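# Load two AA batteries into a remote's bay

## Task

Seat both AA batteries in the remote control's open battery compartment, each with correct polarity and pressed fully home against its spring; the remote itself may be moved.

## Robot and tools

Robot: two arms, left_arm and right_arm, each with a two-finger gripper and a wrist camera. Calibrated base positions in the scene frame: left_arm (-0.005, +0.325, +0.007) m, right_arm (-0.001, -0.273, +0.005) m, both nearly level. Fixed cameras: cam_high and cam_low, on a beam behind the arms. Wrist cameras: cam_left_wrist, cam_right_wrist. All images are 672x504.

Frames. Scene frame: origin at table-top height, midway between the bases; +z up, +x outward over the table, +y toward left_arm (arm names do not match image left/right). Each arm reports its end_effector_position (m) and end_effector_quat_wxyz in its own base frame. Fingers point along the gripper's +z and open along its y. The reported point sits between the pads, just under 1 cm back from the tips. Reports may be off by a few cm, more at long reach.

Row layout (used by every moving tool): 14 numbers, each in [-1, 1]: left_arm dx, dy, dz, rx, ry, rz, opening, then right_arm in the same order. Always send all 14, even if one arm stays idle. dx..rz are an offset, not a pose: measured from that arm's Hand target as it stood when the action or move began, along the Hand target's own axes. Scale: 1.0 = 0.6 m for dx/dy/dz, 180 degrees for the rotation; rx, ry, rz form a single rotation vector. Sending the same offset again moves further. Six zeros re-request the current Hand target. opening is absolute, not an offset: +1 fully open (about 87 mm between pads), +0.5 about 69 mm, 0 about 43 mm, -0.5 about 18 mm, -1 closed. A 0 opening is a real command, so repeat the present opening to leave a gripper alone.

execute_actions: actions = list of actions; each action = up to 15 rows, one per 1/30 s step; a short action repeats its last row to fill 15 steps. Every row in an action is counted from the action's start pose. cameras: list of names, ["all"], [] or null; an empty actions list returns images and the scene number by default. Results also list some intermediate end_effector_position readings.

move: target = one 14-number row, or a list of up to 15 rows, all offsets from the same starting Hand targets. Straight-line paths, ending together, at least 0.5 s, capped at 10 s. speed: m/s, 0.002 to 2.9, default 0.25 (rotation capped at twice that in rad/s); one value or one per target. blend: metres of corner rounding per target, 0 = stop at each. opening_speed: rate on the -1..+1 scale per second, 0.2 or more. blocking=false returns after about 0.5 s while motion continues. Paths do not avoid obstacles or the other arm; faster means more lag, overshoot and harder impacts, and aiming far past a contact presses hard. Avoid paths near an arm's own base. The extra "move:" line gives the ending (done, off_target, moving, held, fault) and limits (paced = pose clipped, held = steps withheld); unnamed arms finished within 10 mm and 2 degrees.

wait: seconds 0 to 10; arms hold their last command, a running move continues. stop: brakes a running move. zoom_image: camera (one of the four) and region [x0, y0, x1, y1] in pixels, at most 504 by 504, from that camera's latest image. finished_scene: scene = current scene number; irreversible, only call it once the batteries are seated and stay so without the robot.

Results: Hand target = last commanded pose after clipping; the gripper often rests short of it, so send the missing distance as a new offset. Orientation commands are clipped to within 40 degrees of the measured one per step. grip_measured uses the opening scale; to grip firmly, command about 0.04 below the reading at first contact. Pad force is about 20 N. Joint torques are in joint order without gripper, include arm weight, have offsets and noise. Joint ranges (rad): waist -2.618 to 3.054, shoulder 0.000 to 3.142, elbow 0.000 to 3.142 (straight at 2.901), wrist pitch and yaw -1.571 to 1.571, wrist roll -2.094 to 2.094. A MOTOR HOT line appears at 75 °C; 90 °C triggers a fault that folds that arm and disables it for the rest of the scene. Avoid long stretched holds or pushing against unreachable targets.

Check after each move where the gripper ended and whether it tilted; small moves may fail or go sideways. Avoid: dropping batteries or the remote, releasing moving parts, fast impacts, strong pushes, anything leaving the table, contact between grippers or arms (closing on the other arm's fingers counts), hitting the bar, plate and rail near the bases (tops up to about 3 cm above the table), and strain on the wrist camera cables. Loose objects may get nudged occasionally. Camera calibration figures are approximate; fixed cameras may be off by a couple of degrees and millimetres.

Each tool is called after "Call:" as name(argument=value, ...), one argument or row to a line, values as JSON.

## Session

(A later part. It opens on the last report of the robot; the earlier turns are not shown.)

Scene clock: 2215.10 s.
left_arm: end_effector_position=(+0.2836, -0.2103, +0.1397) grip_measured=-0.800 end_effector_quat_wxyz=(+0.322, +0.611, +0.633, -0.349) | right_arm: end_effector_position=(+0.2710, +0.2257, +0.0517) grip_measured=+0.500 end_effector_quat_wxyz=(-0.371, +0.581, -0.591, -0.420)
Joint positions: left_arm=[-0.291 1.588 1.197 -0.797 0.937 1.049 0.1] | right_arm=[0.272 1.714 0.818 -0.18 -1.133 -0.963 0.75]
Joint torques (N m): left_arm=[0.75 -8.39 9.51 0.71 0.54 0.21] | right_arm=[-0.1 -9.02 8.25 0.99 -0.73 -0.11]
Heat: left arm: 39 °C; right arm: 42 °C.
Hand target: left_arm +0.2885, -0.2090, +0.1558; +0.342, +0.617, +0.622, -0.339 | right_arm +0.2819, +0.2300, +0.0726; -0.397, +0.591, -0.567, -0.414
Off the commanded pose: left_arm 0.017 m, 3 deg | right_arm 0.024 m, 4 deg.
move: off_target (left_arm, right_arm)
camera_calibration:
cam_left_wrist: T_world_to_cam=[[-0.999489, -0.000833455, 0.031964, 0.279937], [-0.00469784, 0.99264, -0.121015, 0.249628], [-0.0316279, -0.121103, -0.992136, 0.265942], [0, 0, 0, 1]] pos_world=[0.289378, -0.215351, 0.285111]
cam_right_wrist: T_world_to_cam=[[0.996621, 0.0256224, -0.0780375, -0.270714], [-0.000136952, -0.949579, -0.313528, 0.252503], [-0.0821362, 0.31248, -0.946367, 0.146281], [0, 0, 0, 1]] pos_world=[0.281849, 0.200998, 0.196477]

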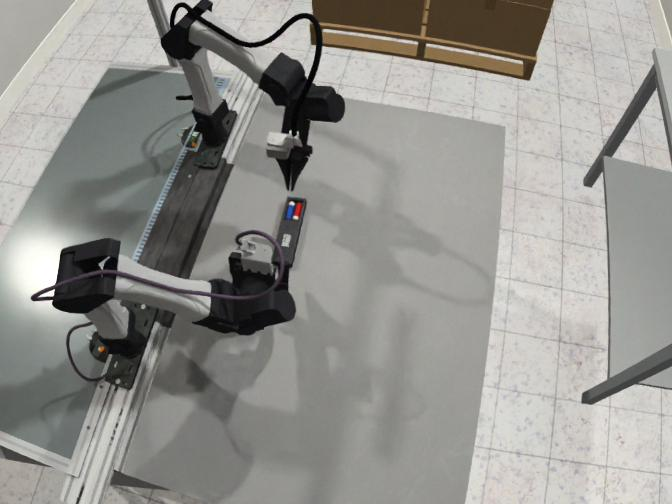

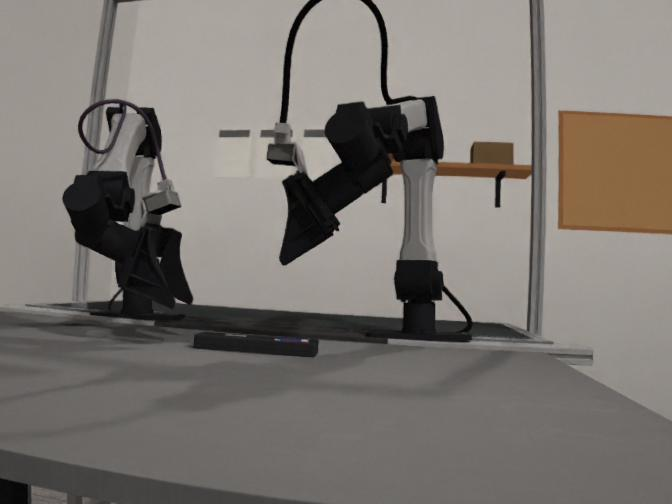

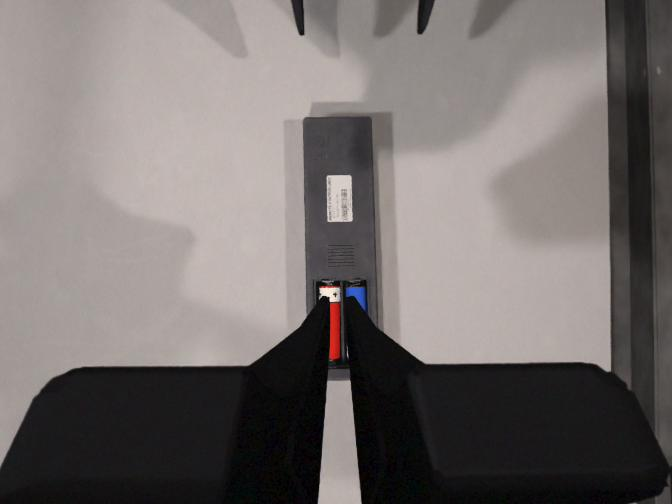

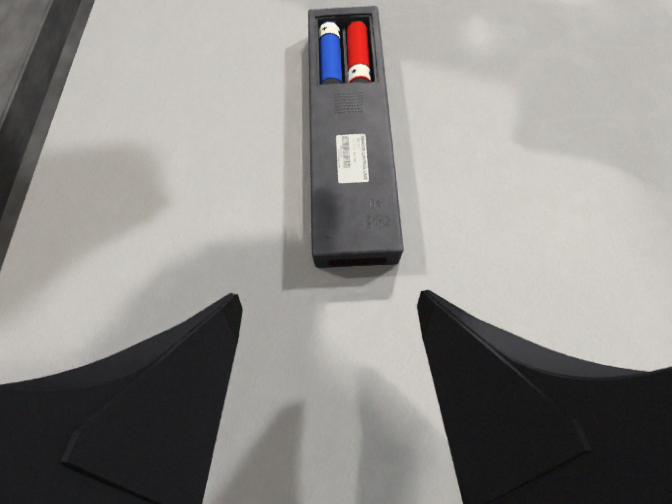

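Call:
move(
  target=[0.0265,0,-0.102,0,0,0,-0.8,0,0,0,0,0,0,0.5],
  speed=0.12,
  cameras=["all"],
)

Call:
zoom_image(
  camera="cam_left_wrist",
  region=[290, 190, 390, 300],
)

Call:
zoom_image(
  camera="cam_right_wrist",
  region=[295, 0, 395, 100],
)

Scene clock: 2224.47 s.
left_arm: end_effector_position=(+0.2839, -0.1484, +0.1674) grip_measured=-0.800 end_effector_quat_wxyz=(+0.331, +0.615, +0.630, -0.340) | right_arm: end_effector_position=(+0.2709, +0.2256, +0.0516) grip_measured=+0.500 end_effector_quat_wxyz=(-0.370, +0.581, -0.591, -0.420)
Joint positions: left_arm=[-0.086 1.588 1.326 -1.181 0.984 1.393 0.1] | right_arm=[0.272 1.714 0.818 -0.181 -1.133 -0.964 0.75]
Joint torques (N m): left_arm=[0.44 -5.85 9.22 0.31 0.7 0.22] | right_arm=[-0.09 -9.07 8.34 0.97 -0.72 -0.12]
Heat: left arm: 40 °C; right arm: 43 °C.
Hand target: left_arm +0.2880, -0.1488, +0.1753; +0.342, +0.617, +0.622, -0.339 | right_arm +0.2819, +0.2300, +0.0726; -0.397, +0.591, -0.567, -0.414
Off the commanded pose: left_arm 0.009 m, 2 deg | right_arm 0.024 m, 4 deg.
move: off_target (right_arm)
camera_calibration:
cam_left_wrist: T_world_to_cam=[[-0.999982, -0.00434379, 0.0040828, 0.283777], [-0.00480688, 0.992608, -0.12127, 0.191637], [-0.00352585, -0.121287, -0.992611, 0.292984], [0, 0, 0, 1]] pos_world=[0.285726, -0.153453, 0.3129]
cam_right_wrist: T_world_to_cam=[[0.996588, 0.0259179, -0.0783588, -0.270602], [0.0000687487, -0.949674, -0.313239, 0.252408], [-0.0825338, 0.312165, -0.946436, 0.146462], [0, 0, 0, 1]] pos_world=[0.28175, 0.200998, 0.196477]

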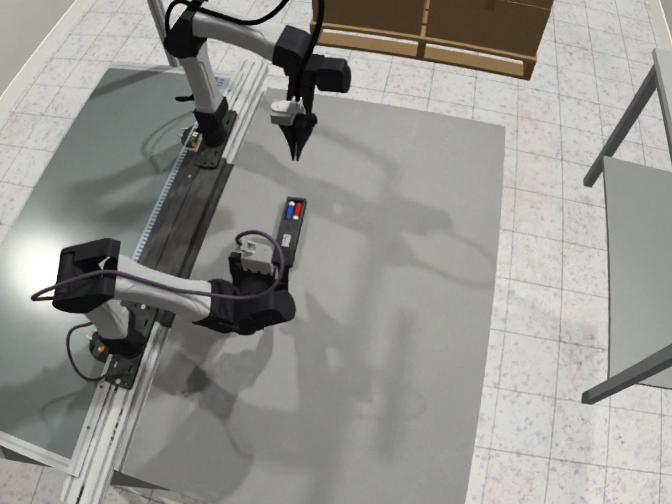

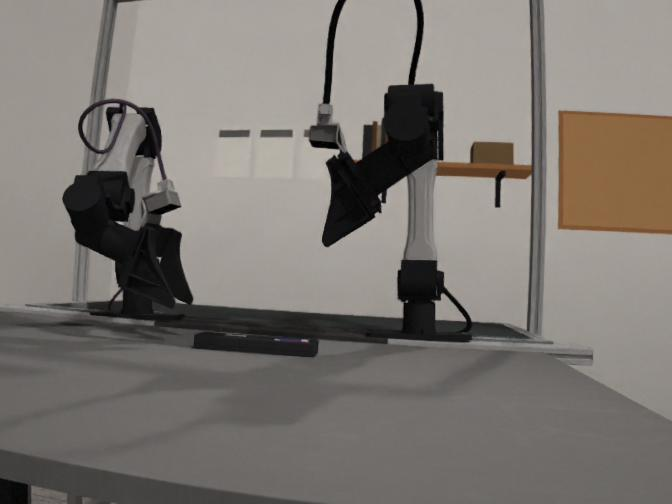

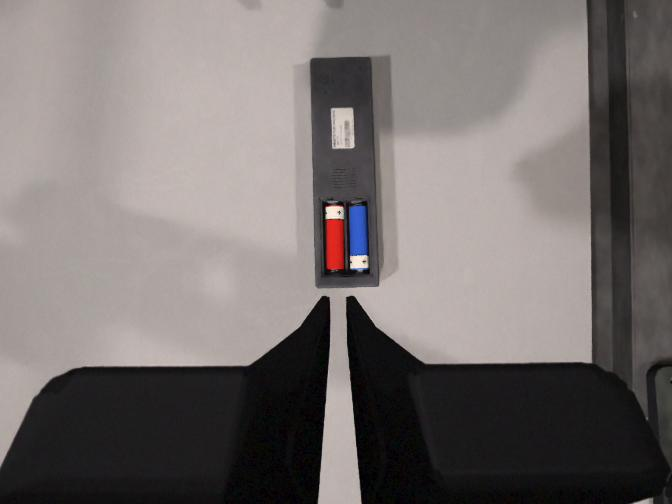

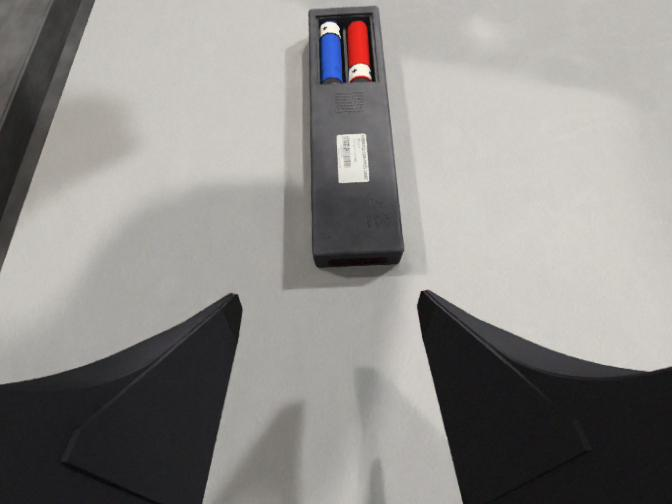

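Scaled by 4.582 from the camera's 672x504 image, which has a finer 960x720 frame.

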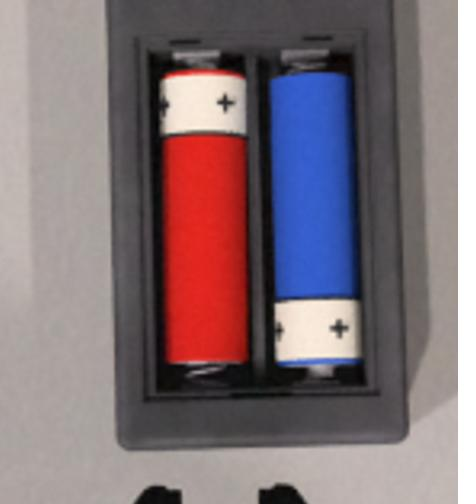

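Scaled by 5.040 from the camera's 672x504 image, which has a finer 960x720 frame.

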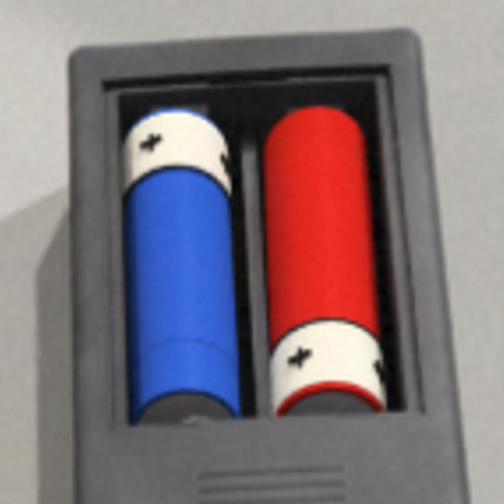

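Call:
finished_scene(
  scene=2,
)

The scene is finished: the task was done.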